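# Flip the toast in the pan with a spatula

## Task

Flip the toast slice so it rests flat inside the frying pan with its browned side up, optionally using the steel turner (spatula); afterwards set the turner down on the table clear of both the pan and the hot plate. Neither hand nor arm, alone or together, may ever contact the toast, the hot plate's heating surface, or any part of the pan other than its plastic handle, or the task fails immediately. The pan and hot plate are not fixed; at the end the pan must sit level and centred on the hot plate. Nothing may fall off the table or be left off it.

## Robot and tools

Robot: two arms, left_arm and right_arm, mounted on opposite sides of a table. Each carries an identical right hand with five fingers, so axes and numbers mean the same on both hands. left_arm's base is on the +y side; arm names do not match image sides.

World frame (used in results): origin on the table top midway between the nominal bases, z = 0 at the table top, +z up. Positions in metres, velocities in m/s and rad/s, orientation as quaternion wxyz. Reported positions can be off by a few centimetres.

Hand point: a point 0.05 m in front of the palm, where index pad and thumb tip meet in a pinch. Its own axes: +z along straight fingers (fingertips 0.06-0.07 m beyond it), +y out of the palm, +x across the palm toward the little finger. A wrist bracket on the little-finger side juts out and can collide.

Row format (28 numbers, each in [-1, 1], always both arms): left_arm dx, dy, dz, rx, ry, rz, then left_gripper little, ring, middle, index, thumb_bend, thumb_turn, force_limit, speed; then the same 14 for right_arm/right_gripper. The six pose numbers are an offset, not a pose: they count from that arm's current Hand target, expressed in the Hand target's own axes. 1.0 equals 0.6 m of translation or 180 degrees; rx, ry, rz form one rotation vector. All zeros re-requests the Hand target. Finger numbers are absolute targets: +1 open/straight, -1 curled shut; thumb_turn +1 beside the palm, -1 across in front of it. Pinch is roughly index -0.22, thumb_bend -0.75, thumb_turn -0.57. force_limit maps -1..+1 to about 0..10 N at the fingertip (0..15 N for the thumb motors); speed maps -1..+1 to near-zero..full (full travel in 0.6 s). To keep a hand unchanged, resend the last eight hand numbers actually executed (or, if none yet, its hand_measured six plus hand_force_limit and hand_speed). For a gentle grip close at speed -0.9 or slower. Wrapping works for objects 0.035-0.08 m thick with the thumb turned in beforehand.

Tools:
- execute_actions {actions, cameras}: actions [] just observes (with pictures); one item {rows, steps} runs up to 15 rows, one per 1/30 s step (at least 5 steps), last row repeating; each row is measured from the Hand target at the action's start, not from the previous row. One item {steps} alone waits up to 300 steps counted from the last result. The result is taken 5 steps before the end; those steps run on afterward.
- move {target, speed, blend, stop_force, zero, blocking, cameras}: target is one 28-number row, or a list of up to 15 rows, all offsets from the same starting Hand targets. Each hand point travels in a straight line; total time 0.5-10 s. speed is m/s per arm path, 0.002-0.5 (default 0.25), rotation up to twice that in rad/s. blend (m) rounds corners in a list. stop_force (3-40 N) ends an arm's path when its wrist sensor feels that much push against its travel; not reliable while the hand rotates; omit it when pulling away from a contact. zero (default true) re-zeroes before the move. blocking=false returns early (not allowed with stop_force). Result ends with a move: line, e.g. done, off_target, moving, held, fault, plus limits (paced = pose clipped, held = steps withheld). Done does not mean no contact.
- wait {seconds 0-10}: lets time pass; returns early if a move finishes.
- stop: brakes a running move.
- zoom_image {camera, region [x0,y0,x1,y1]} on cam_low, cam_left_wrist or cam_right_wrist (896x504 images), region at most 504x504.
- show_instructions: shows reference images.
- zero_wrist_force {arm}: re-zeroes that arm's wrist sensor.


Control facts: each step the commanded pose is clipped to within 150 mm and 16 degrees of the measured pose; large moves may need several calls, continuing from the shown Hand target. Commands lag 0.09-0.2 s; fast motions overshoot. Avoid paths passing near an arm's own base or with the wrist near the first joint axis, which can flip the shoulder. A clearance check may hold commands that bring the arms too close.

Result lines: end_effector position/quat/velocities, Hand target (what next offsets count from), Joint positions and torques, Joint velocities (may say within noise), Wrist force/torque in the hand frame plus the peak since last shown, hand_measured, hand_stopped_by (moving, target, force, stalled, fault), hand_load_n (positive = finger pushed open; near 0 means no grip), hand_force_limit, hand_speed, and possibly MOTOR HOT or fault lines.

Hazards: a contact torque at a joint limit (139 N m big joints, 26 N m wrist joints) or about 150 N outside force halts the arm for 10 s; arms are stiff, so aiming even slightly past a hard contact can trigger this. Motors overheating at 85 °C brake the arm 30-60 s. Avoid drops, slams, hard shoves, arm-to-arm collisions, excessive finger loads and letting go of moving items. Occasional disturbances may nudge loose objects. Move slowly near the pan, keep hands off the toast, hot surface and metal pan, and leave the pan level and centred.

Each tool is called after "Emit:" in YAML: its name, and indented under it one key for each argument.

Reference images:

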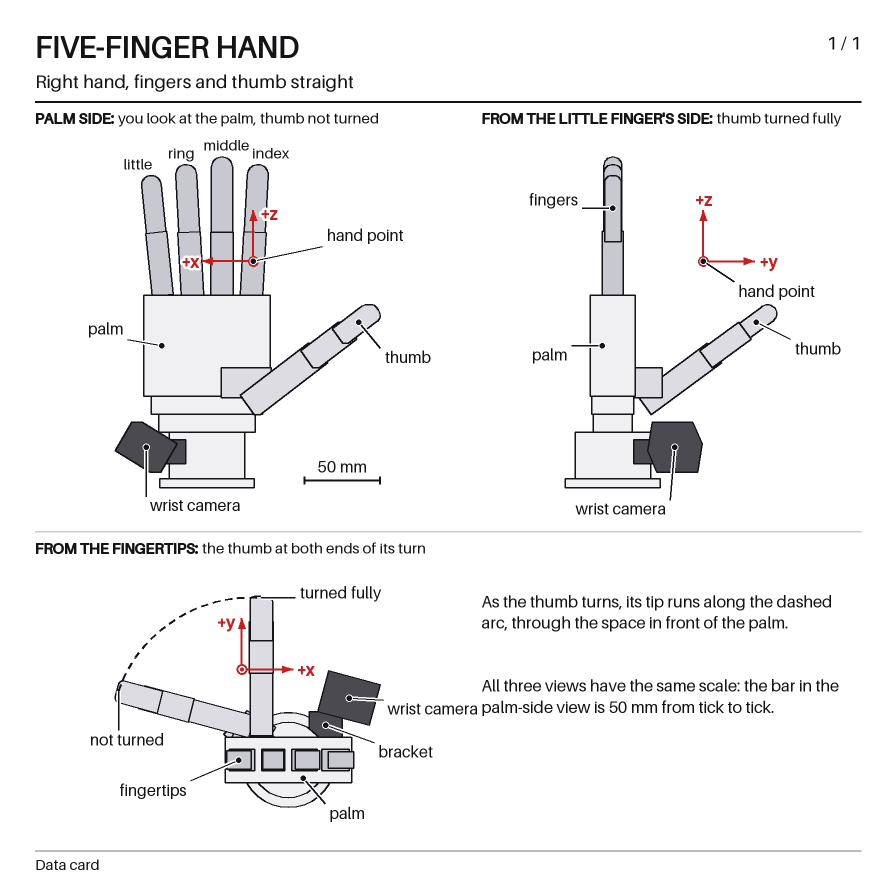

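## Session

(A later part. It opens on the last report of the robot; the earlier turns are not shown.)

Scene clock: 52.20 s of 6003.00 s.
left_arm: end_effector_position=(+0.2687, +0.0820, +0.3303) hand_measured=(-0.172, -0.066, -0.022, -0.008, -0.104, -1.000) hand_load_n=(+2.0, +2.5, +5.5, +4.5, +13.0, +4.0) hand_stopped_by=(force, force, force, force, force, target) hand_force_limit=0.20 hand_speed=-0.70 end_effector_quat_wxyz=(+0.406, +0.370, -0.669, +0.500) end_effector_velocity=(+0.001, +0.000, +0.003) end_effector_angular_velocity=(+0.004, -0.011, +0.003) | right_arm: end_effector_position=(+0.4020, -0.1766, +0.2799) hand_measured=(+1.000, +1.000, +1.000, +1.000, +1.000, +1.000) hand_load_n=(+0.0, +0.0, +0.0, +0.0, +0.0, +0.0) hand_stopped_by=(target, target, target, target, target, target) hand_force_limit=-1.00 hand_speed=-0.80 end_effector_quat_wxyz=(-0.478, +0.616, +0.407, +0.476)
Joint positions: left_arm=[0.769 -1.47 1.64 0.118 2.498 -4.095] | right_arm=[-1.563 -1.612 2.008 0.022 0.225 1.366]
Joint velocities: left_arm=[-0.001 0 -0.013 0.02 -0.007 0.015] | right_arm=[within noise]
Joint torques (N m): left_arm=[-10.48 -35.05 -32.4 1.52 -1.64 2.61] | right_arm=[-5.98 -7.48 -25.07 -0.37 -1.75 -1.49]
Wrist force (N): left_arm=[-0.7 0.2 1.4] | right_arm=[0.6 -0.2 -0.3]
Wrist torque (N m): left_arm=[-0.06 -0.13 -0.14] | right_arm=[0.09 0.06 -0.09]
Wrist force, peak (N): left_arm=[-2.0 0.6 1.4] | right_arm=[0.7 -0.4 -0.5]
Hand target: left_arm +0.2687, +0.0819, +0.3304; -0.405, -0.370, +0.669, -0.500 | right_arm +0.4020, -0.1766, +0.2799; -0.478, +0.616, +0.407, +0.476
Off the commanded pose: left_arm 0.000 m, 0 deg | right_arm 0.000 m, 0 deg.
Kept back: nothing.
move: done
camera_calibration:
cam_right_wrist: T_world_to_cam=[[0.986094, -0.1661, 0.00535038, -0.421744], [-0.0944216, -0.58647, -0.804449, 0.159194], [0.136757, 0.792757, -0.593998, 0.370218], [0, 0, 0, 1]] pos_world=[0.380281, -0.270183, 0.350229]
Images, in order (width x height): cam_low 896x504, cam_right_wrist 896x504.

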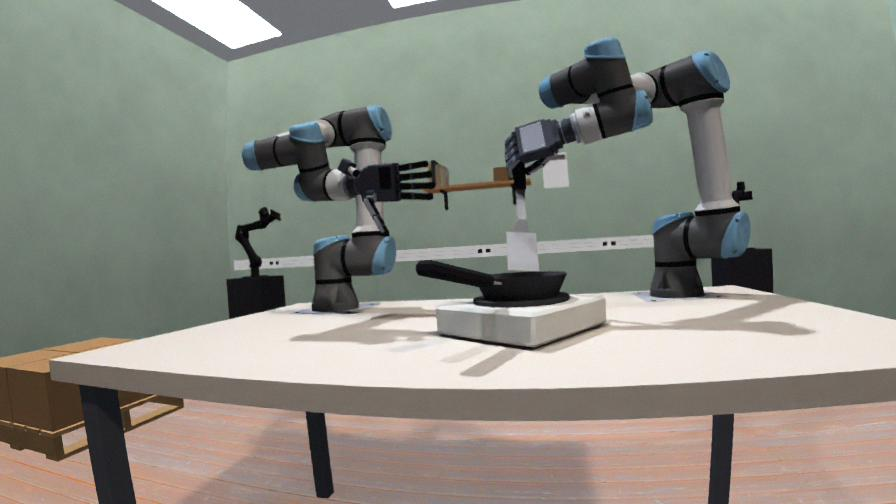

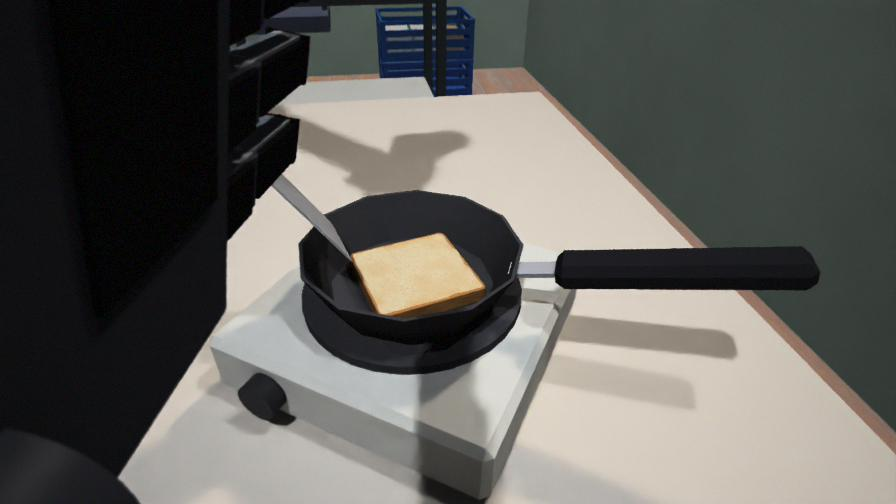

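Emit:
move:
  target: [-0.056,0.0118,0.0162,0,0,0, -0.8,-0.8,-0.8,-0.8,-0.6,-1,0.2,-0.7, 0,0,0,0,0,0,1,1,1,1,1,1,-1,-0.8]
  speed: 0.03
  stop_force: 3
  cameras: ["cam_low","cam_right_wrist"]

Emit:
zoom_image:
  camera: "cam_right_wrist"
  region: [260, 150, 540, 350]

Emit:
zoom_image:
  camera: "cam_low"
  region: [460, 180, 600, 320]

Scene clock: 55.23 s of 6003.00 s.
left_arm: end_effector_position=(+0.2739, +0.0771, +0.2954) hand_measured=(-0.172, -0.066, -0.022, -0.008, -0.104, -1.000) hand_load_n=(+2.0, +2.5, +5.5, +4.5, +13.0, +4.5) hand_stopped_by=(force, force, force, force, force, target) hand_force_limit=0.20 hand_speed=-0.70 end_effector_quat_wxyz=(+0.405, +0.370, -0.669, +0.500) | right_arm: end_effector_position=(+0.4020, -0.1766, +0.2799) hand_measured=(+1.000, +1.000, +1.000, +1.000, +1.000, +1.000) hand_load_n=(+0.0, +0.0, +0.0, +0.0, +0.0, +0.0) hand_stopped_by=(target, target, target, target, target, target) hand_force_limit=-1.00 hand_speed=-0.80 end_effector_quat_wxyz=(-0.478, +0.616, +0.407, +0.476)
Joint positions: left_arm=[0.77 -1.435 1.692 0.032 2.499 -4.094] | right_arm=[-1.563 -1.612 2.008 0.022 0.225 1.366]
Joint velocities: within noise
Joint torques (N m): left_arm=[8.86 -38.03 -33.19 1.3 1.7 -2.28] | right_arm=[-5.85 -8.26 -21.99 -0.62 -1.77 -1.19]
Wrist force (N): left_arm=[-0.9 0.2 1.8] | right_arm=[0.6 -0.2 -0.1]
Wrist torque (N m): left_arm=[-0.08 -0.11 -0.16] | right_arm=[0.08 0.04 -0.09]
Wrist force, peak (N): left_arm=[-1.2 0.2 1.8] | right_arm=[0.7 -0.7 -0.2]
Hand target: left_arm +0.2739, +0.0771, +0.2954; -0.405, -0.370, +0.669, -0.500 | right_arm +0.4020, -0.1766, +0.2799; -0.478, +0.616, +0.407, +0.476
Off the commanded pose: left_arm 0.000 m, 0 deg | right_arm 0.000 m, 0 deg.
Kept back: nothing.
move: done
camera_calibration:
cam_right_wrist: T_world_to_cam=[[0.986094, -0.1661, 0.00535466, -0.421746], [-0.0944182, -0.58647, -0.804449, 0.159193], [0.13676, 0.792757, -0.593997, 0.370217], [0, 0, 0, 1]] pos_world=[0.380281, -0.270183, 0.350229]
Images, in order (width x height): cam_low 896x504, cam_right_wrist 896x504.

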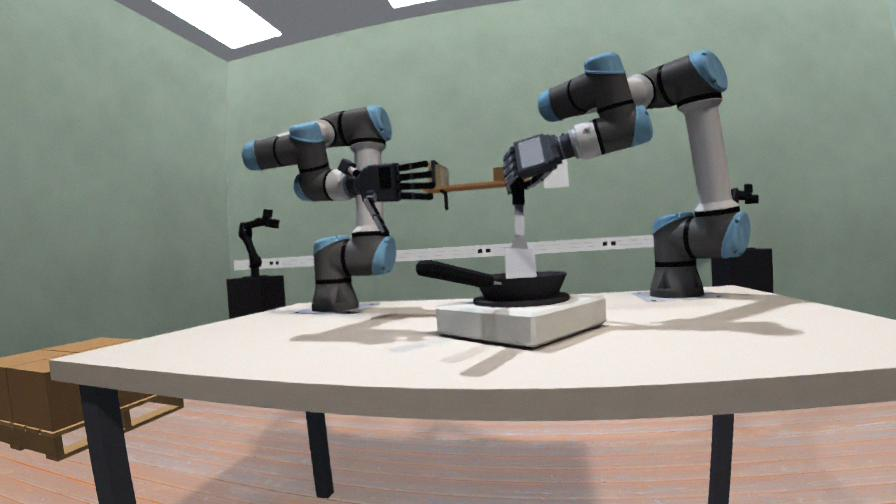

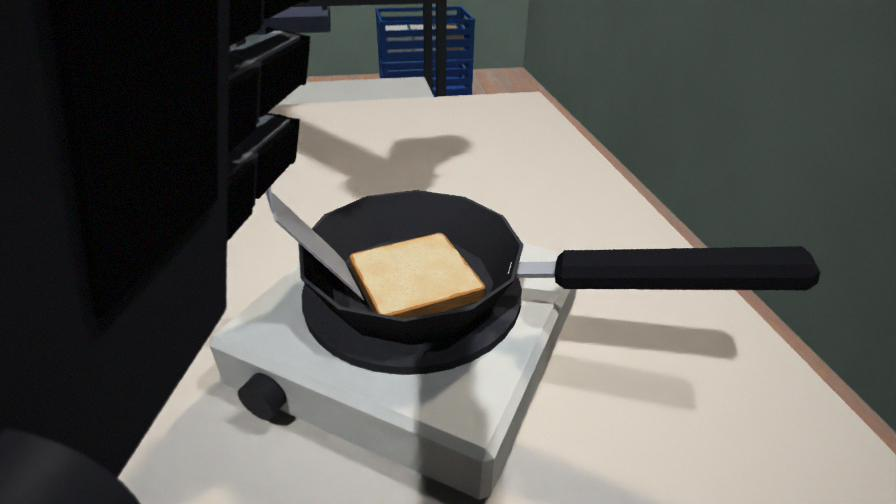

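Scaled by 1.800.

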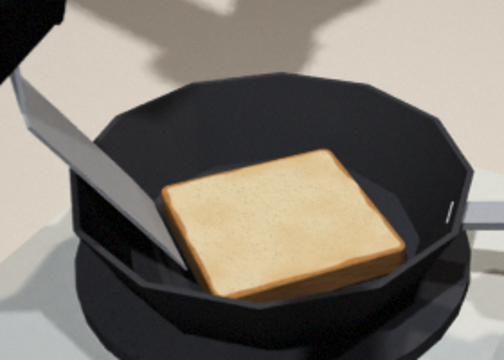

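Scaled by 3.600.

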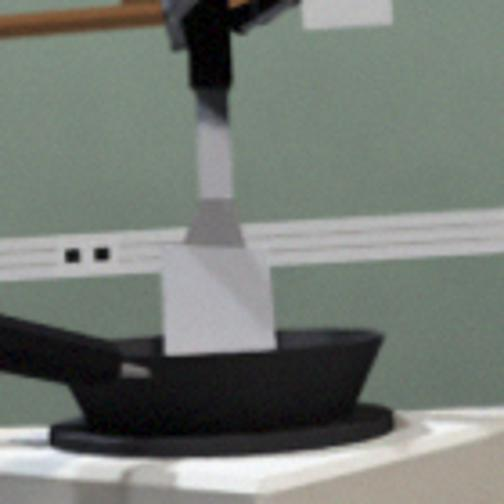

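Emit:
zoom_image:
  camera: "cam_right_wrist"
  region: [300, 210, 400, 330]

Scaled by 4.200.

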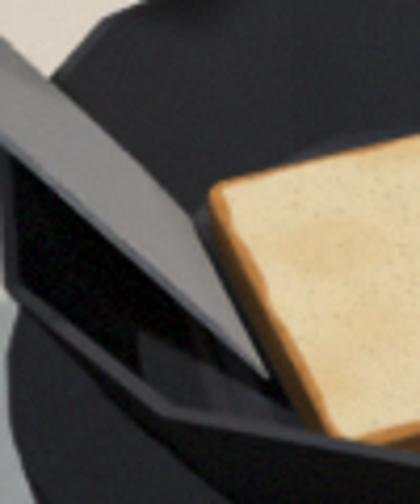

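Emit:
move:
  target: [-0.0248,0.005,0.0022,0,0,0, -0.8,-0.8,-0.8,-0.8,-0.6,-1,0.2,-0.7, 0,0,0,0,0,0,1,1,1,1,1,1,-1,-0.8]
  speed: 0.02
  stop_force: 3
  cameras: ["cam_right_wrist"]

Emit:
zoom_image:
  camera: "cam_right_wrist"
  region: [300, 210, 400, 330]

Scene clock: 58.07 s of 6003.00 s.
left_arm: end_effector_position=(+0.2755, +0.0774, +0.2878) hand_measured=(-0.172, -0.066, -0.022, -0.008, -0.104, -1.000) hand_load_n=(+0.0, +4.0, +6.0, +4.0, +12.5, +3.0) hand_stopped_by=(force, force, force, force, force, target) hand_force_limit=0.20 hand_speed=-0.70 end_effector_quat_wxyz=(+0.405, +0.370, -0.669, +0.500) | right_arm: end_effector_position=(+0.4020, -0.1766, +0.2799) hand_measured=(+1.000, +1.000, +1.000, +1.000, +1.000, +1.000) hand_load_n=(+0.0, +0.0, +0.0, +0.0, +0.0, +0.0) hand_stopped_by=(target, target, target, target, target, target) hand_force_limit=-1.00 hand_speed=-0.80 end_effector_quat_wxyz=(-0.478, +0.616, +0.407, +0.476)
Joint positions: left_arm=[0.773 -1.427 1.703 0.014 2.502 -4.093] | right_arm=[-1.563 -1.612 2.008 0.022 0.225 1.366]
Joint velocities: within noise
Joint torques (N m): left_arm=[-10.57 -38.42 -33.03 -1.85 -1.5 -2.77] | right_arm=[-5.21 -8.57 -19.93 -0.76 -1.45 -0.78]
Wrist force (N): left_arm=[-1.1 0.3 1.5] | right_arm=[0.5 -0.4 -0.1]
Wrist torque (N m): left_arm=[-0.06 -0.07 -0.16] | right_arm=[0.06 0.05 -0.10]
Wrist force, peak (N): left_arm=[2.3 -0.5 1.5] | right_arm=[0.9 -0.5 -0.2]
Hand target: left_arm +0.2755, +0.0774, +0.2878; -0.405, -0.370, +0.669, -0.500 (not the last commanded pose) | right_arm +0.4020, -0.1766, +0.2799; -0.478, +0.616, +0.407, +0.476
Off the commanded pose: left_arm 0.007 m, 0 deg | right_arm 0.000 m, 0 deg.
Kept back: nothing.
move: contact (left_arm)
camera_calibration:
cam_right_wrist: T_world_to_cam=[[0.986094, -0.1661, 0.00535477, -0.421746], [-0.094418, -0.58647, -0.804449, 0.159193], [0.13676, 0.792757, -0.593997, 0.370217], [0, 0, 0, 1]] pos_world=[0.380281, -0.270183, 0.350229]
Images, in order (width x height): cam_right_wrist 896x504.

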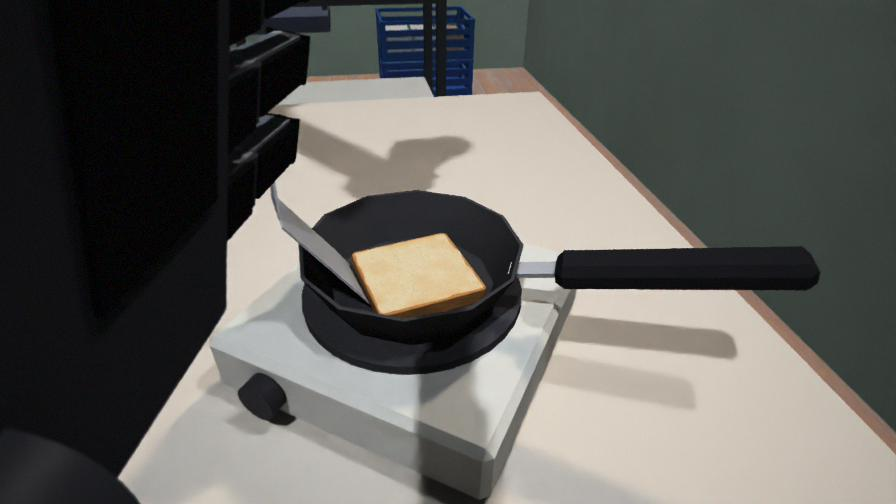

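Scaled by 4.200.

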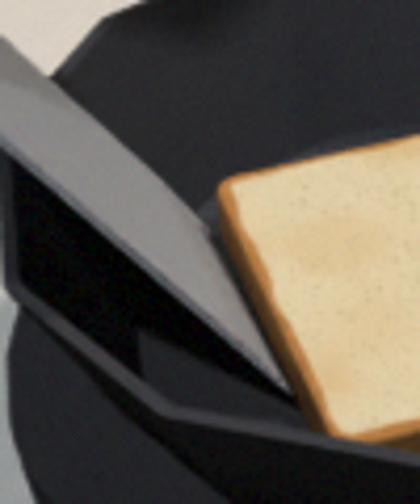

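Emit:
move:
  target: [-0.0067,-0.0137,-0.0065,0,0,0, -0.8,-0.8,-0.8,-0.8,-0.6,-1,0.2,-0.7, 0,0,0,0,0,0,1,1,1,1,1,1,-1,-0.8]
  speed: 0.02
  stop_force: 4
  cameras: ["cam_right_wrist"]

Emit:
zoom_image:
  camera: "cam_right_wrist"
  region: [260, 150, 540, 350]

Scene clock: 59.93 s of 6003.00 s.
left_arm: end_effector_position=(+0.2851, +0.0797, +0.2878) hand_measured=(-0.172, -0.066, -0.022, -0.008, -0.104, -1.000) hand_load_n=(+0.5, +5.0, +6.0, +3.5, +12.5, +2.0) hand_stopped_by=(force, force, force, force, force, target) hand_force_limit=0.20 hand_speed=-0.70 end_effector_quat_wxyz=(+0.405, +0.370, -0.669, +0.500) | right_arm: end_effector_position=(+0.4020, -0.1766, +0.2799) hand_measured=(+1.000, +1.000, +1.000, +1.000, +1.000, +1.000) hand_load_n=(+0.0, +0.0, -0.5, +0.0, +0.5, +0.0) hand_stopped_by=(target, target, target, target, target, target) hand_force_limit=-1.00 hand_speed=-0.80 end_effector_quat_wxyz=(-0.478, +0.616, +0.407, +0.476)
Joint positions: left_arm=[0.794 -1.407 1.68 0.025 2.522 -4.083] | right_arm=[-1.563 -1.612 2.008 0.022 0.225 1.366]
Joint velocities: within noise
Joint torques (N m): left_arm=[-10.47 -38.16 -10.83 -2.37 -1.75 -2.43] | right_arm=[-5.39 -8.83 -17.66 -0.6 -1.42 -0.47]
Wrist force (N): left_arm=[0.1 0.8 1.6] | right_arm=[0.6 -0.3 -0.4]
Wrist torque (N m): left_arm=[-0.09 -0.09 -0.25] | right_arm=[0.08 0.05 -0.09]
Wrist force, peak (N): left_arm=[1.7 0.6 1.6] | right_arm=[0.9 -0.6 -0.4]
Hand target: left_arm +0.2851, +0.0797, +0.2878; -0.405, -0.370, +0.669, -0.500 | right_arm +0.4020, -0.1766, +0.2799; -0.478, +0.616, +0.407, +0.476
Off the commanded pose: left_arm 0.000 m, 0 deg | right_arm 0.000 m, 0 deg.
Kept back: nothing.
move: done
camera_calibration:
cam_right_wrist: T_world_to_cam=[[0.986094, -0.1661, 0.00535469, -0.421746], [-0.094418, -0.586469, -0.804449, 0.159193], [0.136759, 0.792757, -0.593997, 0.370217], [0, 0, 0, 1]] pos_world=[0.380281, -0.270183, 0.350229]
Images, in order (width x height): cam_right_wrist 896x504.

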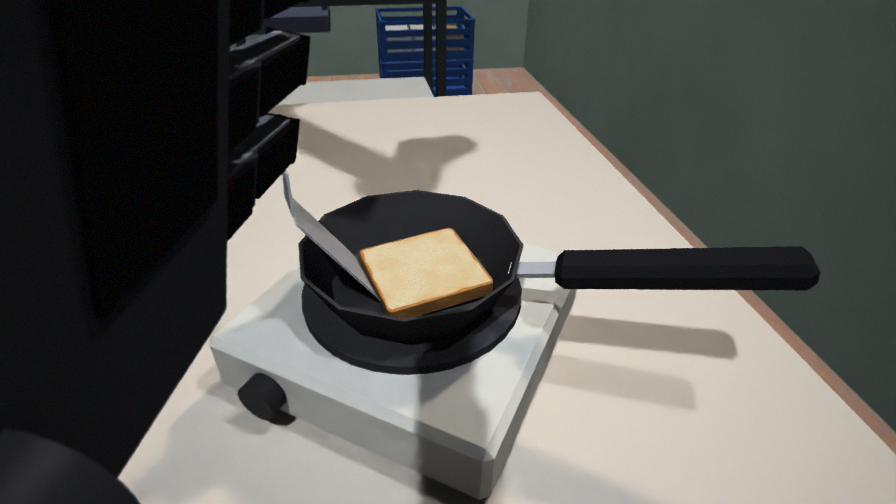

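Scaled by 1.800.

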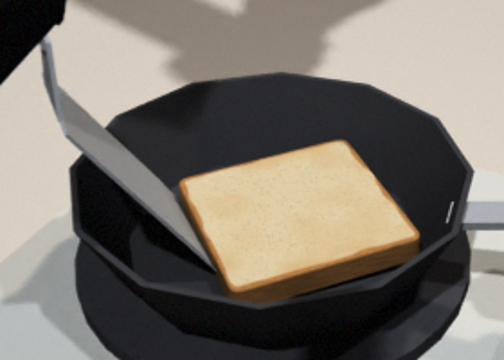

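Emit:
move:
  target: [-0.0228,0.0392,0.0182,0,-0.0234,0.0504, -0.8,-0.8,-0.8,-0.8,-0.6,-1,0.2,-0.7, 0,0,0,0,0,0,1,1,1,1,1,1,-1,-0.8]
  speed: 0.03
  stop_force: 6
  cameras: ["cam_right_wrist"]

Emit:
zoom_image:
  camera: "cam_right_wrist"
  region: [260, 150, 540, 350]

Scene clock: 64.43 s of 6003.00 s.
left_arm: end_effector_position=(+0.2675, +0.0757, +0.2648) hand_measured=(-0.172, -0.066, -0.022, -0.008, -0.104, -1.000) hand_load_n=(+0.0, +6.5, +6.5, +3.0, +11.5, +1.0) hand_stopped_by=(force, force, force, force, force, target) hand_force_limit=0.20 hand_speed=-0.70 end_effector_quat_wxyz=(+0.340, +0.334, -0.711, +0.517) | right_arm: end_effector_position=(+0.4020, -0.1766, +0.2799) hand_measured=(+1.000, +1.000, +1.000, +1.000, +1.000, +1.000) hand_load_n=(+0.0, +0.0, +0.0, +0.0, +0.0, +0.0) hand_stopped_by=(target, target, target, target, target, target) hand_force_limit=-1.00 hand_speed=-0.80 end_effector_quat_wxyz=(-0.478, +0.616, +0.407, +0.476)
Joint positions: left_arm=[0.716 -1.459 1.748 0.066 2.4 -3.896] | right_arm=[-1.563 -1.612 2.008 0.022 0.225 1.366]
Joint velocities: within noise
Joint torques (N m): left_arm=[11.38 -18.44 -31.37 -1.68 1.89 -2.74] | right_arm=[-5.65 -9.78 -13.36 -0.74 -1.16 -0.19]
Wrist force (N): left_arm=[1.6 -0.7 1.1] | right_arm=[0.6 -0.1 -0.3]
Wrist torque (N m): left_arm=[-0.15 -0.18 -0.02] | right_arm=[0.11 0.04 -0.08]
Wrist force, peak (N): left_arm=[3.8 -0.6 1.5] | right_arm=[0.9 -0.4 -0.1]
Hand target: left_arm +0.2675, +0.0757, +0.2648; -0.340, -0.334, +0.711, -0.517 | right_arm +0.4020, -0.1766, +0.2799; -0.478, +0.616, +0.407, +0.476
Off the commanded pose: left_arm 0.000 m, 0 deg | right_arm 0.000 m, 0 deg.
Kept back: nothing.
move: done
camera_calibration:
cam_right_wrist: T_world_to_cam=[[0.986094, -0.1661, 0.00535472, -0.421746], [-0.0944181, -0.58647, -0.804449, 0.159193], [0.13676, 0.792757, -0.593997, 0.370217], [0, 0, 0, 1]] pos_world=[0.380281, -0.270183, 0.350229]
Images, in order (width x height): cam_right_wrist 896x504.

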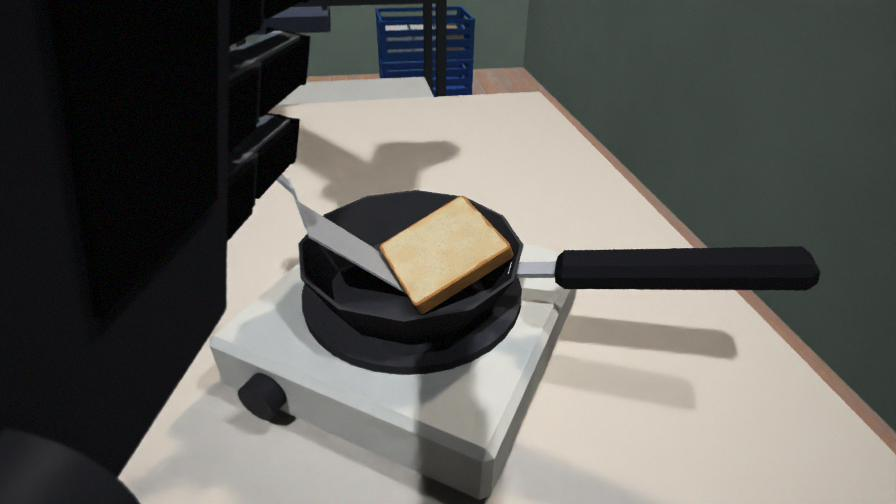

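Scaled by 1.800.

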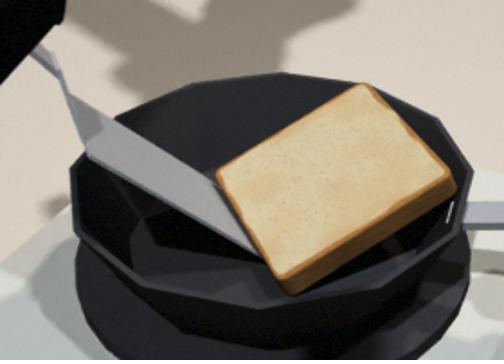

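Emit:
move:
  target: [0.0555,0.0205,0.0097,0,0,0, -0.8,-0.8,-0.8,-0.8,-0.6,-1,0.2,-0.7, 0,0,0,0,0,0,1,1,1,1,1,1,-1,-0.8]
  speed: 0.08
  cameras: ["cam_right_wrist","cam_low"]

Emit:
zoom_image:
  camera: "cam_right_wrist"
  region: [260, 150, 540, 350]

Scene clock: 66.37 s of 6003.00 s.
left_arm: end_effector_position=(+0.2382, +0.0690, +0.2846) hand_measured=(-0.172, -0.066, -0.022, -0.008, -0.104, -1.000) hand_load_n=(+0.0, +4.0, +6.0, +3.5, +12.5, +2.5) hand_stopped_by=(force, force, force, force, force, target) hand_force_limit=0.20 hand_speed=-0.70 end_effector_quat_wxyz=(+0.340, +0.335, -0.711, +0.517) end_effector_velocity=(+0.002, +0.001, -0.003) end_effector_angular_velocity=(+0.001, +0.000, -0.003) | right_arm: end_effector_position=(+0.4020, -0.1766, +0.2799) hand_measured=(+1.000, +1.000, +1.000, +1.000, +1.000, +1.000) hand_load_n=(+0.0, +0.0, +0.0, +0.0, +0.0, +0.0) hand_stopped_by=(target, target, target, target, target, target) hand_force_limit=-1.00 hand_speed=-0.80 end_effector_quat_wxyz=(-0.478, +0.616, +0.407, +0.476)
Joint positions: left_arm=[0.645 -1.53 1.77 0.091 2.332 -3.93] | right_arm=[-1.563 -1.612 2.008 0.022 0.225 1.366]
Joint velocities: left_arm=[0.008 0.008 -0.001 -0.003 0.01 0.006] | right_arm=[within noise]
Joint torques (N m): left_arm=[10.65 -17.2 -31.15 -2.43 2.56 2.87] | right_arm=[-4.37 -9.7 -11.49 -0.67 -1.27 0.08]
Wrist force (N): left_arm=[-0.9 0.2 1.6] | right_arm=[0.5 -0.2 -0.2]
Wrist torque (N m): left_arm=[-0.14 -0.10 -0.19] | right_arm=[0.09 0.07 -0.09]
Wrist force, peak (N): left_arm=[1.8 -0.8 1.5] | right_arm=[0.9 -0.4 -0.4]
Hand target: left_arm +0.2384, +0.0689, +0.2847; -0.340, -0.334, +0.711, -0.517 | right_arm +0.4020, -0.1766, +0.2799; -0.478, +0.616, +0.407, +0.476
Off the commanded pose: left_arm 0.000 m, 0 deg | right_arm 0.000 m, 0 deg.
Kept back: nothing.
move: done
camera_calibration:
cam_right_wrist: T_world_to_cam=[[0.986094, -0.1661, 0.00535476, -0.421746], [-0.094418, -0.58647, -0.804449, 0.159193], [0.13676, 0.792757, -0.593997, 0.370217], [0, 0, 0, 1]] pos_world=[0.380281, -0.270183, 0.350229]
Images, in order (width x height): cam_low 896x504, cam_right_wrist 896x504.

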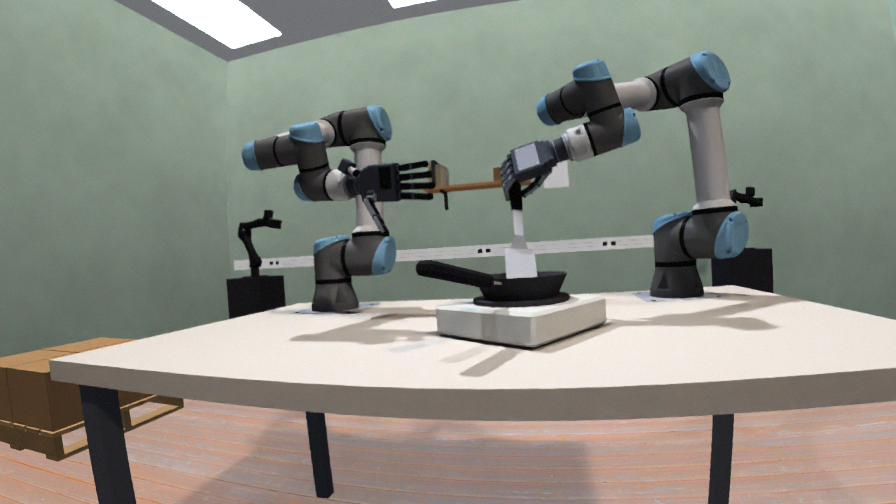

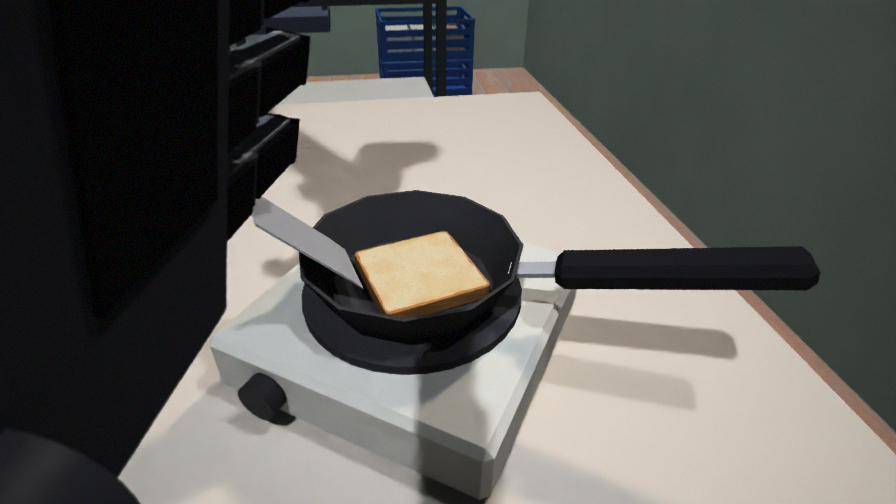

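Scaled by 1.800.

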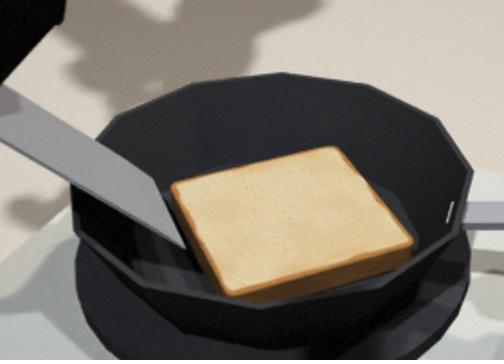

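Emit:
move:
  target: [-0.025,-0.0228,-0.0107,0,0.0094,-0.0201, -0.8,-0.8,-0.8,-0.8,-0.6,-1,0.2,-0.7, 0,0,0,0,0,0,1,1,1,1,1,1,-1,-0.8]
  speed: 0.06
  cameras: ["cam_right_wrist"]

Emit:
zoom_image:
  camera: "cam_right_wrist"
  region: [300, 210, 400, 330]

Scene clock: 67.77 s of 6003.00 s.
left_arm: end_effector_position=(+0.2589, +0.0736, +0.2809) hand_measured=(-0.172, -0.066, -0.022, -0.008, -0.104, -1.000) hand_load_n=(+0.0, +4.0, +6.0, +4.0, +12.5, +3.0) hand_stopped_by=(force, force, force, force, force, target) hand_force_limit=0.20 hand_speed=-0.70 end_effector_quat_wxyz=(+0.366, +0.349, -0.695, +0.511) end_effector_velocity=(-0.002, -0.001, +0.000) end_effector_angular_velocity=(+0.002, -0.009, +0.001) | right_arm: end_effector_position=(+0.4020, -0.1766, +0.2799) hand_measured=(+1.000, +1.000, +1.000, +1.000, +1.000, +1.000) hand_load_n=(+0.0, +0.0, +0.0, +0.0, +0.0, +0.0) hand_stopped_by=(target, target, target, target, target, target) hand_force_limit=-1.00 hand_speed=-0.80 end_effector_quat_wxyz=(-0.478, +0.616, +0.407, +0.476)
Joint positions: left_arm=[0.714 -1.474 1.741 0.054 2.418 -3.984] | right_arm=[-1.563 -1.612 2.008 0.022 0.225 1.366]
Joint velocities: left_arm=[-0.007 -0.006 0.003 0.005 -0.01 0.008] | right_arm=[within noise]
Joint torques (N m): left_arm=[-10.72 -35.53 -10.18 1.32 -1.56 2.66] | right_arm=[-4.47 -10.52 -9.67 -0.64 -1.15 0.23]
Wrist force (N): left_arm=[-0.9 0.2 1.9] | right_arm=[0.4 -0.3 -0.1]
Wrist torque (N m): left_arm=[-0.11 -0.11 -0.18] | right_arm=[0.07 0.07 -0.10]
Wrist force, peak (N): left_arm=[-1.0 0.4 2.0] | right_arm=[0.9 -0.2 -0.5]
Hand target: left_arm +0.2587, +0.0736, +0.2808; -0.366, -0.349, +0.695, -0.511 | right_arm +0.4020, -0.1766, +0.2799; -0.478, +0.616, +0.407, +0.476
Off the commanded pose: left_arm 0.000 m, 0 deg | right_arm 0.000 m, 0 deg.
Kept back: nothing.
move: done
camera_calibration:
cam_right_wrist: T_world_to_cam=[[0.986094, -0.1661, 0.0053547, -0.421746], [-0.094418, -0.58647, -0.804449, 0.159193], [0.13676, 0.792757, -0.593997, 0.370217], [0, 0, 0, 1]] pos_world=[0.380281, -0.270183, 0.350229]
Images, in order (width x height): cam_right_wrist 896x504.

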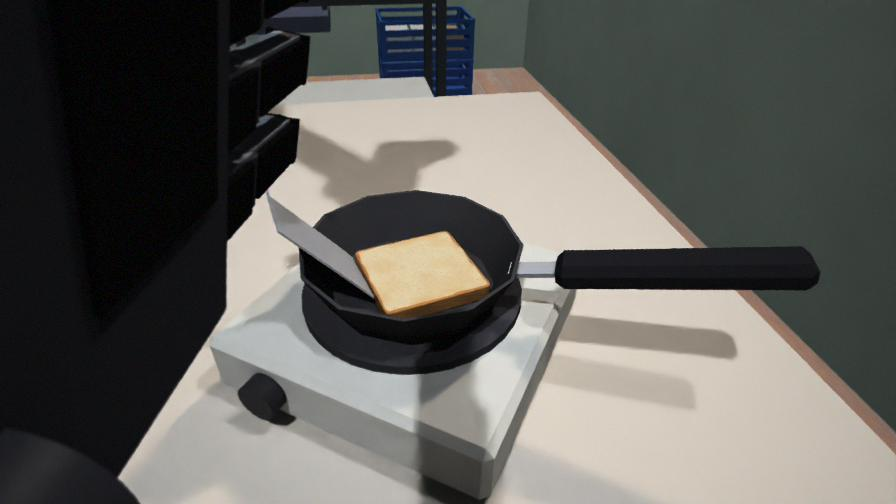

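Scaled by 4.200.

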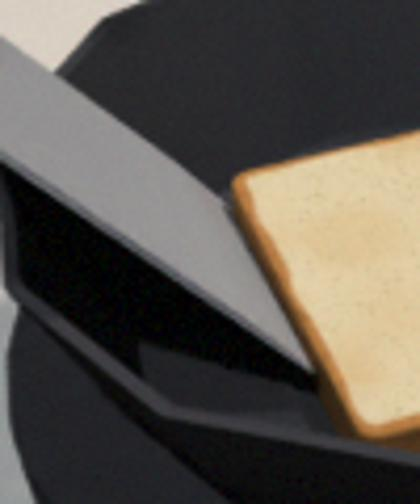

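Emit:
move:
  target: [0.004,0.0057,0.0023,0,0,0, -0.8,-0.8,-0.8,-0.8,-0.6,-1,0.2,-0.7, 0,0,0,0,0,0,1,1,1,1,1,1,-1,-0.8]
  speed: 0.06
  cameras: []

Emit:
move:
  target: [-0.0217,0.0114,0.0052,0,0,0, -0.8,-0.8,-0.8,-0.8,-0.6,-1,0.2,-0.7, 0,0,0,0,0,0,1,1,1,1,1,1,-1,-0.8]
  speed: 0.015
  stop_force: 3
  cameras: ["cam_right_wrist"]

Emit:
zoom_image:
  camera: "cam_right_wrist"
  region: [300, 210, 400, 330]

Scene clock: 68.73 s of 6003.00 s.
left_arm: end_effector_position=(+0.2543, +0.0728, +0.2810) hand_measured=(-0.172, -0.066, -0.022, -0.008, -0.104, -1.000) hand_load_n=(+0.0, +4.0, +6.5, +5.0, +12.0, +3.0) hand_stopped_by=(force, force, force, force, force, target) hand_force_limit=0.20 hand_speed=-0.70 end_effector_quat_wxyz=(+0.366, +0.349, -0.695, +0.511) | right_arm: end_effector_position=(+0.4020, -0.1766, +0.2799) hand_measured=(+1.000, +1.000, +1.000, +1.000, +1.000, +1.000) hand_load_n=(+0.0, +0.0, +0.0, +0.0, +0.0, +0.0) hand_stopped_by=(target, target, target, target, target, target) hand_force_limit=-1.00 hand_speed=-0.80 end_effector_quat_wxyz=(-0.478, +0.616, +0.407, +0.476)
Joint positions: left_arm=[0.703 -1.483 1.751 0.051 2.408 -3.989] | right_arm=[-1.563 -1.612 2.008 0.022 0.225 1.366]
Joint velocities: within noise
Joint torques (N m): left_arm=[4.48 -21.95 -20.53 -1.44 0.89 -1.91] | right_arm=[-5.24 -10.64 -8.85 -0.72 -0.87 0.45]
Wrist force (N): left_arm=[-1.1 -0.5 1.4] | right_arm=[0.4 -0.2 -0.2]
Wrist torque (N m): left_arm=[-0.11 -0.05 -0.09] | right_arm=[0.09 0.08 -0.10]
Wrist force, peak (N): left_arm=[-1.2 -0.8 1.9] | right_arm=[0.9 -0.1 -0.6]
Hand target: left_arm +0.2544, +0.0728, +0.2810; -0.366, -0.349, +0.695, -0.511 | right_arm +0.4020, -0.1766, +0.2799; -0.478, +0.616, +0.407, +0.476
Off the commanded pose: left_arm 0.000 m, 0 deg | right_arm 0.000 m, 0 deg.
Kept back: nothing.
move: done
No camera images: "cameras" was empty.

Scene clock: 70.40 s of 6003.00 s.
left_arm: end_effector_position=(+0.2544, +0.0729, +0.2717) hand_measured=(-0.172, -0.066, -0.022, -0.008, -0.104, -1.000) hand_load_n=(+0.0, +4.5, +6.5, +5.5, +11.5, +3.0) hand_stopped_by=(force, force, force, force, force, target) hand_force_limit=0.20 hand_speed=-0.70 end_effector_quat_wxyz=(+0.366, +0.349, -0.695, +0.511) | right_arm: end_effector_position=(+0.4020, -0.1766, +0.2799) hand_measured=(+1.000, +1.000, +1.000, +1.000, +1.000, +1.000) hand_load_n=(+0.0, +0.0, +0.0, +0.0, +0.0, +0.0) hand_stopped_by=(target, target, target, target, target, target) hand_force_limit=-1.00 hand_speed=-0.80 end_effector_quat_wxyz=(-0.478, +0.616, +0.407, +0.476)
Joint positions: left_arm=[0.704 -1.477 1.768 0.027 2.408 -3.988] | right_arm=[-1.563 -1.612 2.008 0.022 0.225 1.366]
Joint velocities: within noise
Joint torques (N m): left_arm=[9.9 -35.39 -32.64 -1.55 0.89 1.53] | right_arm=[-5.13 -10.78 -6.67 -0.72 -0.81 0.52]
Wrist force (N): left_arm=[-1.1 -0.9 1.5] | right_arm=[0.7 -0.3 -0.3]
Wrist torque (N m): left_arm=[-0.13 -0.07 -0.03] | right_arm=[0.07 0.04 -0.08]
Wrist force, peak (N): left_arm=[2.6 -1.1 1.9] | right_arm=[0.5 -0.4 -0.7]
Hand target: left_arm +0.2544, +0.0729, +0.2717; -0.366, -0.349, +0.695, -0.511 (not the last commanded pose) | right_arm +0.4020, -0.1766, +0.2799; -0.478, +0.616, +0.407, +0.476
Off the commanded pose: left_arm 0.006 m, 0 deg | right_arm 0.000 m, 0 deg.
Kept back: nothing.
move: contact (left_arm)
camera_calibration:
cam_right_wrist: T_world_to_cam=[[0.986094, -0.1661, 0.00535493, -0.421746], [-0.0944178, -0.58647, -0.804449, 0.159193], [0.13676, 0.792757, -0.593997, 0.370217], [0, 0, 0, 1]] pos_world=[0.380281, -0.270183, 0.350229]
Images, in order (width x height): cam_right_wrist 896x504.

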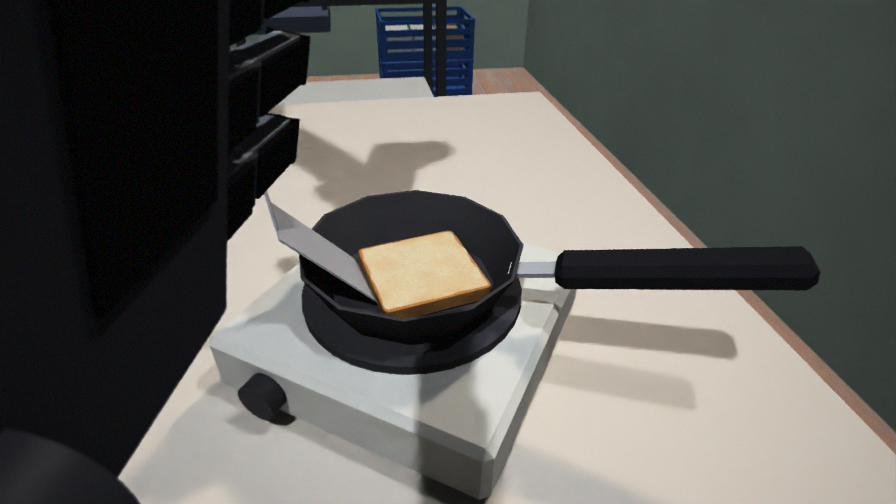

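Scaled by 4.200.

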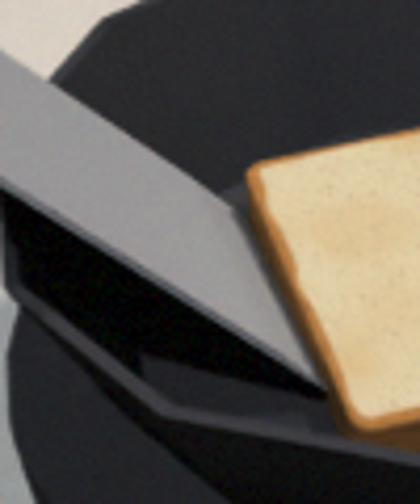

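Emit:
move:
  target: [-0.014,-0.0188,-0.0088,0,0,0, -0.8,-0.8,-0.8,-0.8,-0.6,-1,0.2,-0.7, 0,0,0,0,0,0,1,1,1,1,1,1,-1,-0.8]
  speed: 0.1
  cameras: ["cam_right_wrist"]

Emit:
zoom_image:
  camera: "cam_right_wrist"
  region: [290, 190, 530, 330]

Scene clock: 71.50 s of 6003.00 s.
left_arm: end_effector_position=(+0.2692, +0.0763, +0.2707) hand_measured=(-0.172, -0.066, -0.022, -0.008, -0.104, -1.000) hand_load_n=(+0.0, +6.0, +6.0, +3.5, +11.5, +1.5) hand_stopped_by=(force, force, force, force, force, target) hand_force_limit=0.20 hand_speed=-0.70 end_effector_quat_wxyz=(+0.366, +0.349, -0.695, +0.511) end_effector_velocity=(-0.001, +0.000, +0.000) end_effector_angular_velocity=(+0.001, -0.001, +0.002) | right_arm: end_effector_position=(+0.4020, -0.1766, +0.2799) hand_measured=(+1.000, +1.000, +1.000, +1.000, +1.000, +1.000) hand_load_n=(+0.0, +0.0, +0.0, -0.5, +0.0, +0.0) hand_stopped_by=(target, target, target, target, target, target) hand_force_limit=-1.00 hand_speed=-0.80 end_effector_quat_wxyz=(-0.478, +0.616, +0.407, +0.476)
Joint positions: left_arm=[0.738 -1.446 1.738 0.04 2.441 -3.972] | right_arm=[-1.563 -1.612 2.008 0.022 0.225 1.366]
Joint velocities: left_arm=[-0.003 -0.004 0.004 0 -0.006 -0.001] | right_arm=[within noise]
Joint torques (N m): left_arm=[-11 -35.96 -9.43 -0.77 -1.65 -0.76] | right_arm=[-4.89 -11.51 -5.8 -0.65 -0.74 0.56]
Wrist force (N): left_arm=[0.2 -0.7 1.5] | right_arm=[0.6 -0.4 -0.3]
Wrist torque (N m): left_arm=[-0.15 -0.20 -0.02] | right_arm=[0.06 0.05 -0.10]
Wrist force, peak (N): left_arm=[4.6 -0.2 1.8] | right_arm=[0.7 -0.5 -0.4]
Hand target: left_arm +0.2690, +0.0763, +0.2707; -0.366, -0.349, +0.695, -0.511 | right_arm +0.4020, -0.1766, +0.2799; -0.478, +0.616, +0.407, +0.476
Off the commanded pose: left_arm 0.000 m, 0 deg | right_arm 0.000 m, 0 deg.
Kept back: nothing.
move: done
camera_calibration:
cam_right_wrist: T_world_to_cam=[[0.986094, -0.1661, 0.00535483, -0.421746], [-0.0944179, -0.58647, -0.804449, 0.159193], [0.13676, 0.792757, -0.593997, 0.370217], [0, 0, 0, 1]] pos_world=[0.380281, -0.270183, 0.350229]
Images, in order (width x height): cam_right_wrist 896x504.

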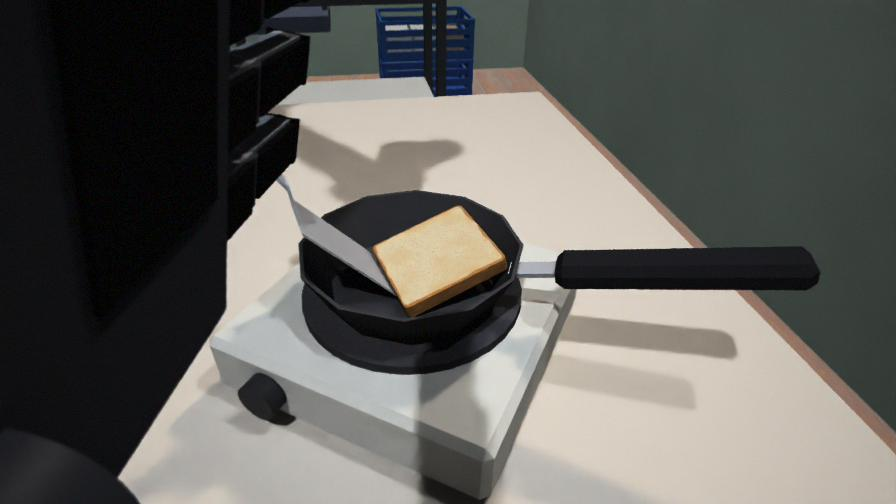

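Scaled by 2.100.

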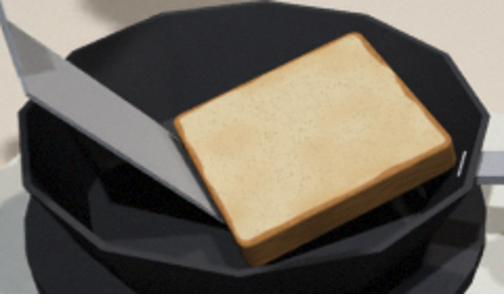

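Emit:
zoom_image:
  camera: "cam_right_wrist"
  region: [350, 230, 450, 330]

Emit:
zoom_image:
  camera: "cam_low"
  region: [470, 240, 580, 320]

Scaled by 5.040.

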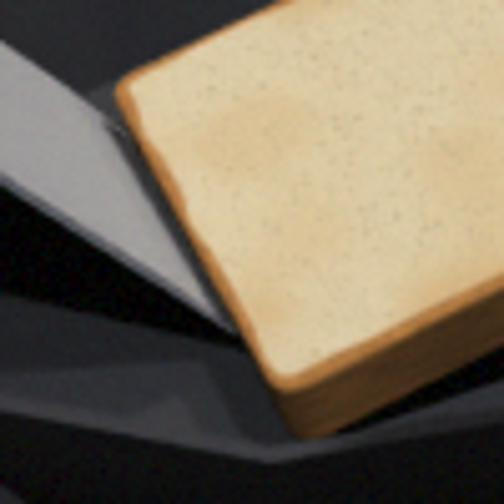

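This scene's latest camera images include none from cam_low. They are from: cam_right_wrist. cam_low's image comes with the result of a call that names it in "cameras".

Emit:
move:
  target: [-0.0217,0.0114,0.0052,0,0,0, -0.8,-0.8,-0.8,-0.8,-0.6,-1,0.2,-0.7, 0,0,0,0,0,0,1,1,1,1,1,1,-1,-0.8]
  speed: 0.02
  stop_force: 6
  cameras: ["cam_right_wrist","cam_low"]

Emit:
zoom_image:
  camera: "cam_right_wrist"
  region: [290, 190, 530, 330]

Emit:
zoom_image:
  camera: "cam_low"
  region: [470, 240, 580, 320]

Scene clock: 74.90 s of 6003.00 s.
left_arm: end_effector_position=(+0.2690, +0.0763, +0.2557) hand_measured=(-0.172, -0.066, -0.022, -0.008, -0.104, -1.000) hand_load_n=(+0.0, +6.0, +6.5, +3.5, +12.0, +1.0) hand_stopped_by=(force, force, force, force, force, target) hand_force_limit=0.20 hand_speed=-0.70 end_effector_quat_wxyz=(+0.366, +0.349, -0.695, +0.511) | right_arm: end_effector_position=(+0.4020, -0.1766, +0.2799) hand_measured=(+1.000, +1.000, +1.000, +1.000, +1.000, +1.000) hand_load_n=(+0.0, +0.0, +0.0, +0.0, +0.0, +0.0) hand_stopped_by=(target, target, target, target, target, target) hand_force_limit=-1.00 hand_speed=-0.80 end_effector_quat_wxyz=(-0.478, +0.616, +0.407, +0.476)
Joint positions: left_arm=[0.737 -1.436 1.766 0.001 2.44 -3.972] | right_arm=[-1.563 -1.612 2.008 0.022 0.225 1.366]
Joint velocities: within noise
Joint torques (N m): left_arm=[10.39 -36.87 -32.34 1.45 2.27 1.94] | right_arm=[-4.62 -11.65 -5.55 -0.61 -0.56 1.08]
Wrist force (N): left_arm=[0.2 -0.7 1.2] | right_arm=[0.4 -0.3 -0.3]
Wrist torque (N m): left_arm=[-0.12 -0.23 0.00] | right_arm=[0.07 0.07 -0.10]
Wrist force, peak (N): left_arm=[2.9 -0.6 1.4] | right_arm=[0.9 -0.1 -0.4]
Hand target: left_arm +0.2690, +0.0763, +0.2557; -0.366, -0.349, +0.695, -0.511 | right_arm +0.4020, -0.1766, +0.2799; -0.478, +0.616, +0.407, +0.476
Off the commanded pose: left_arm 0.000 m, 0 deg | right_arm 0.000 m, 0 deg.
Kept back: nothing.
move: done
camera_calibration:
cam_right_wrist: T_world_to_cam=[[0.986094, -0.1661, 0.00535081, -0.421744], [-0.0944213, -0.58647, -0.804449, 0.159193], [0.136757, 0.792757, -0.593998, 0.370217], [0, 0, 0, 1]] pos_world=[0.38028, -0.270183, 0.350227]
Images, in order (width x height): cam_low 896x504, cam_right_wrist 896x504.

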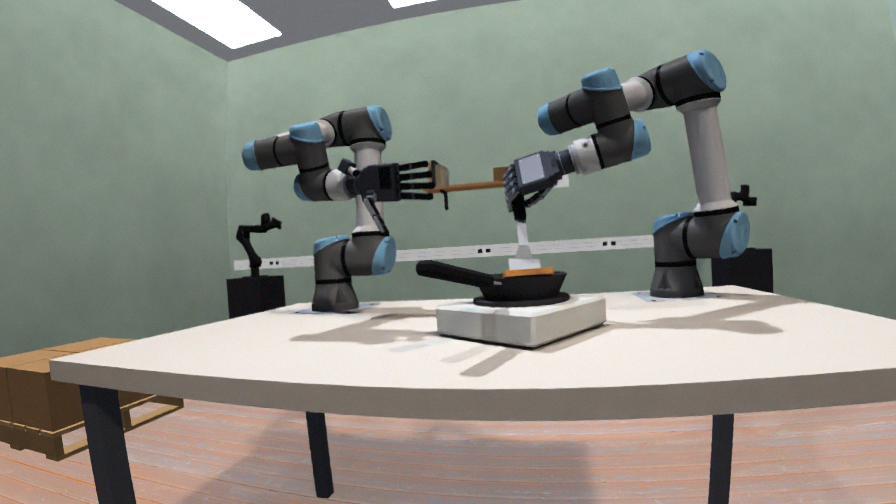

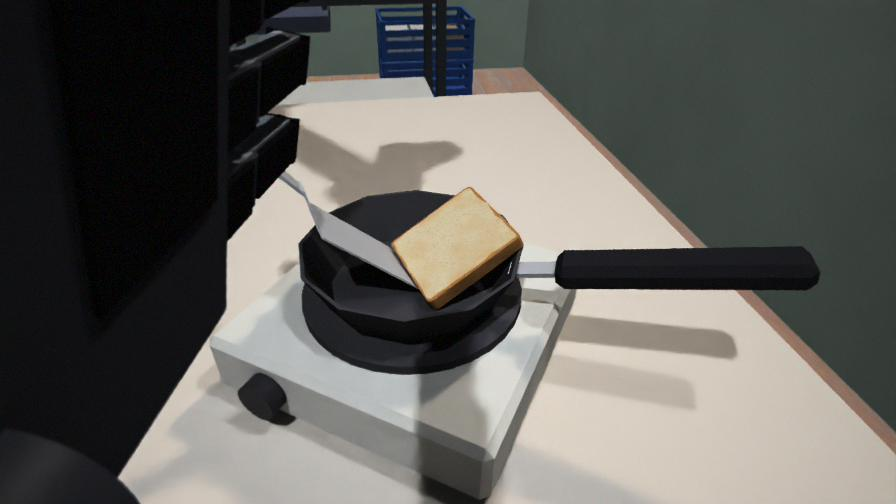

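Scaled by 2.100.

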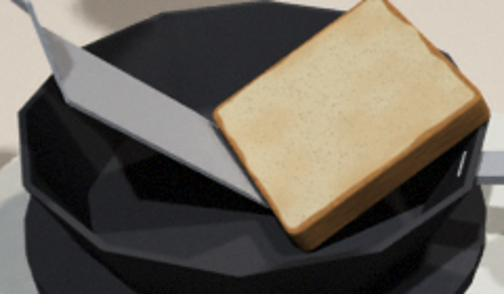

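Scaled by 4.582.

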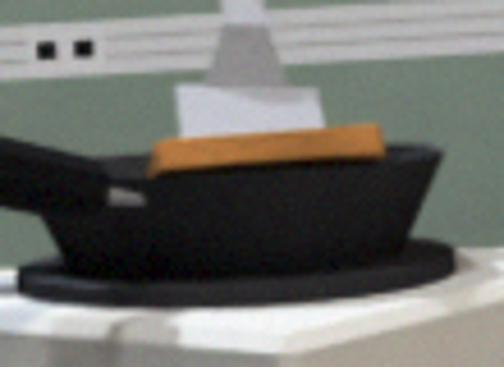

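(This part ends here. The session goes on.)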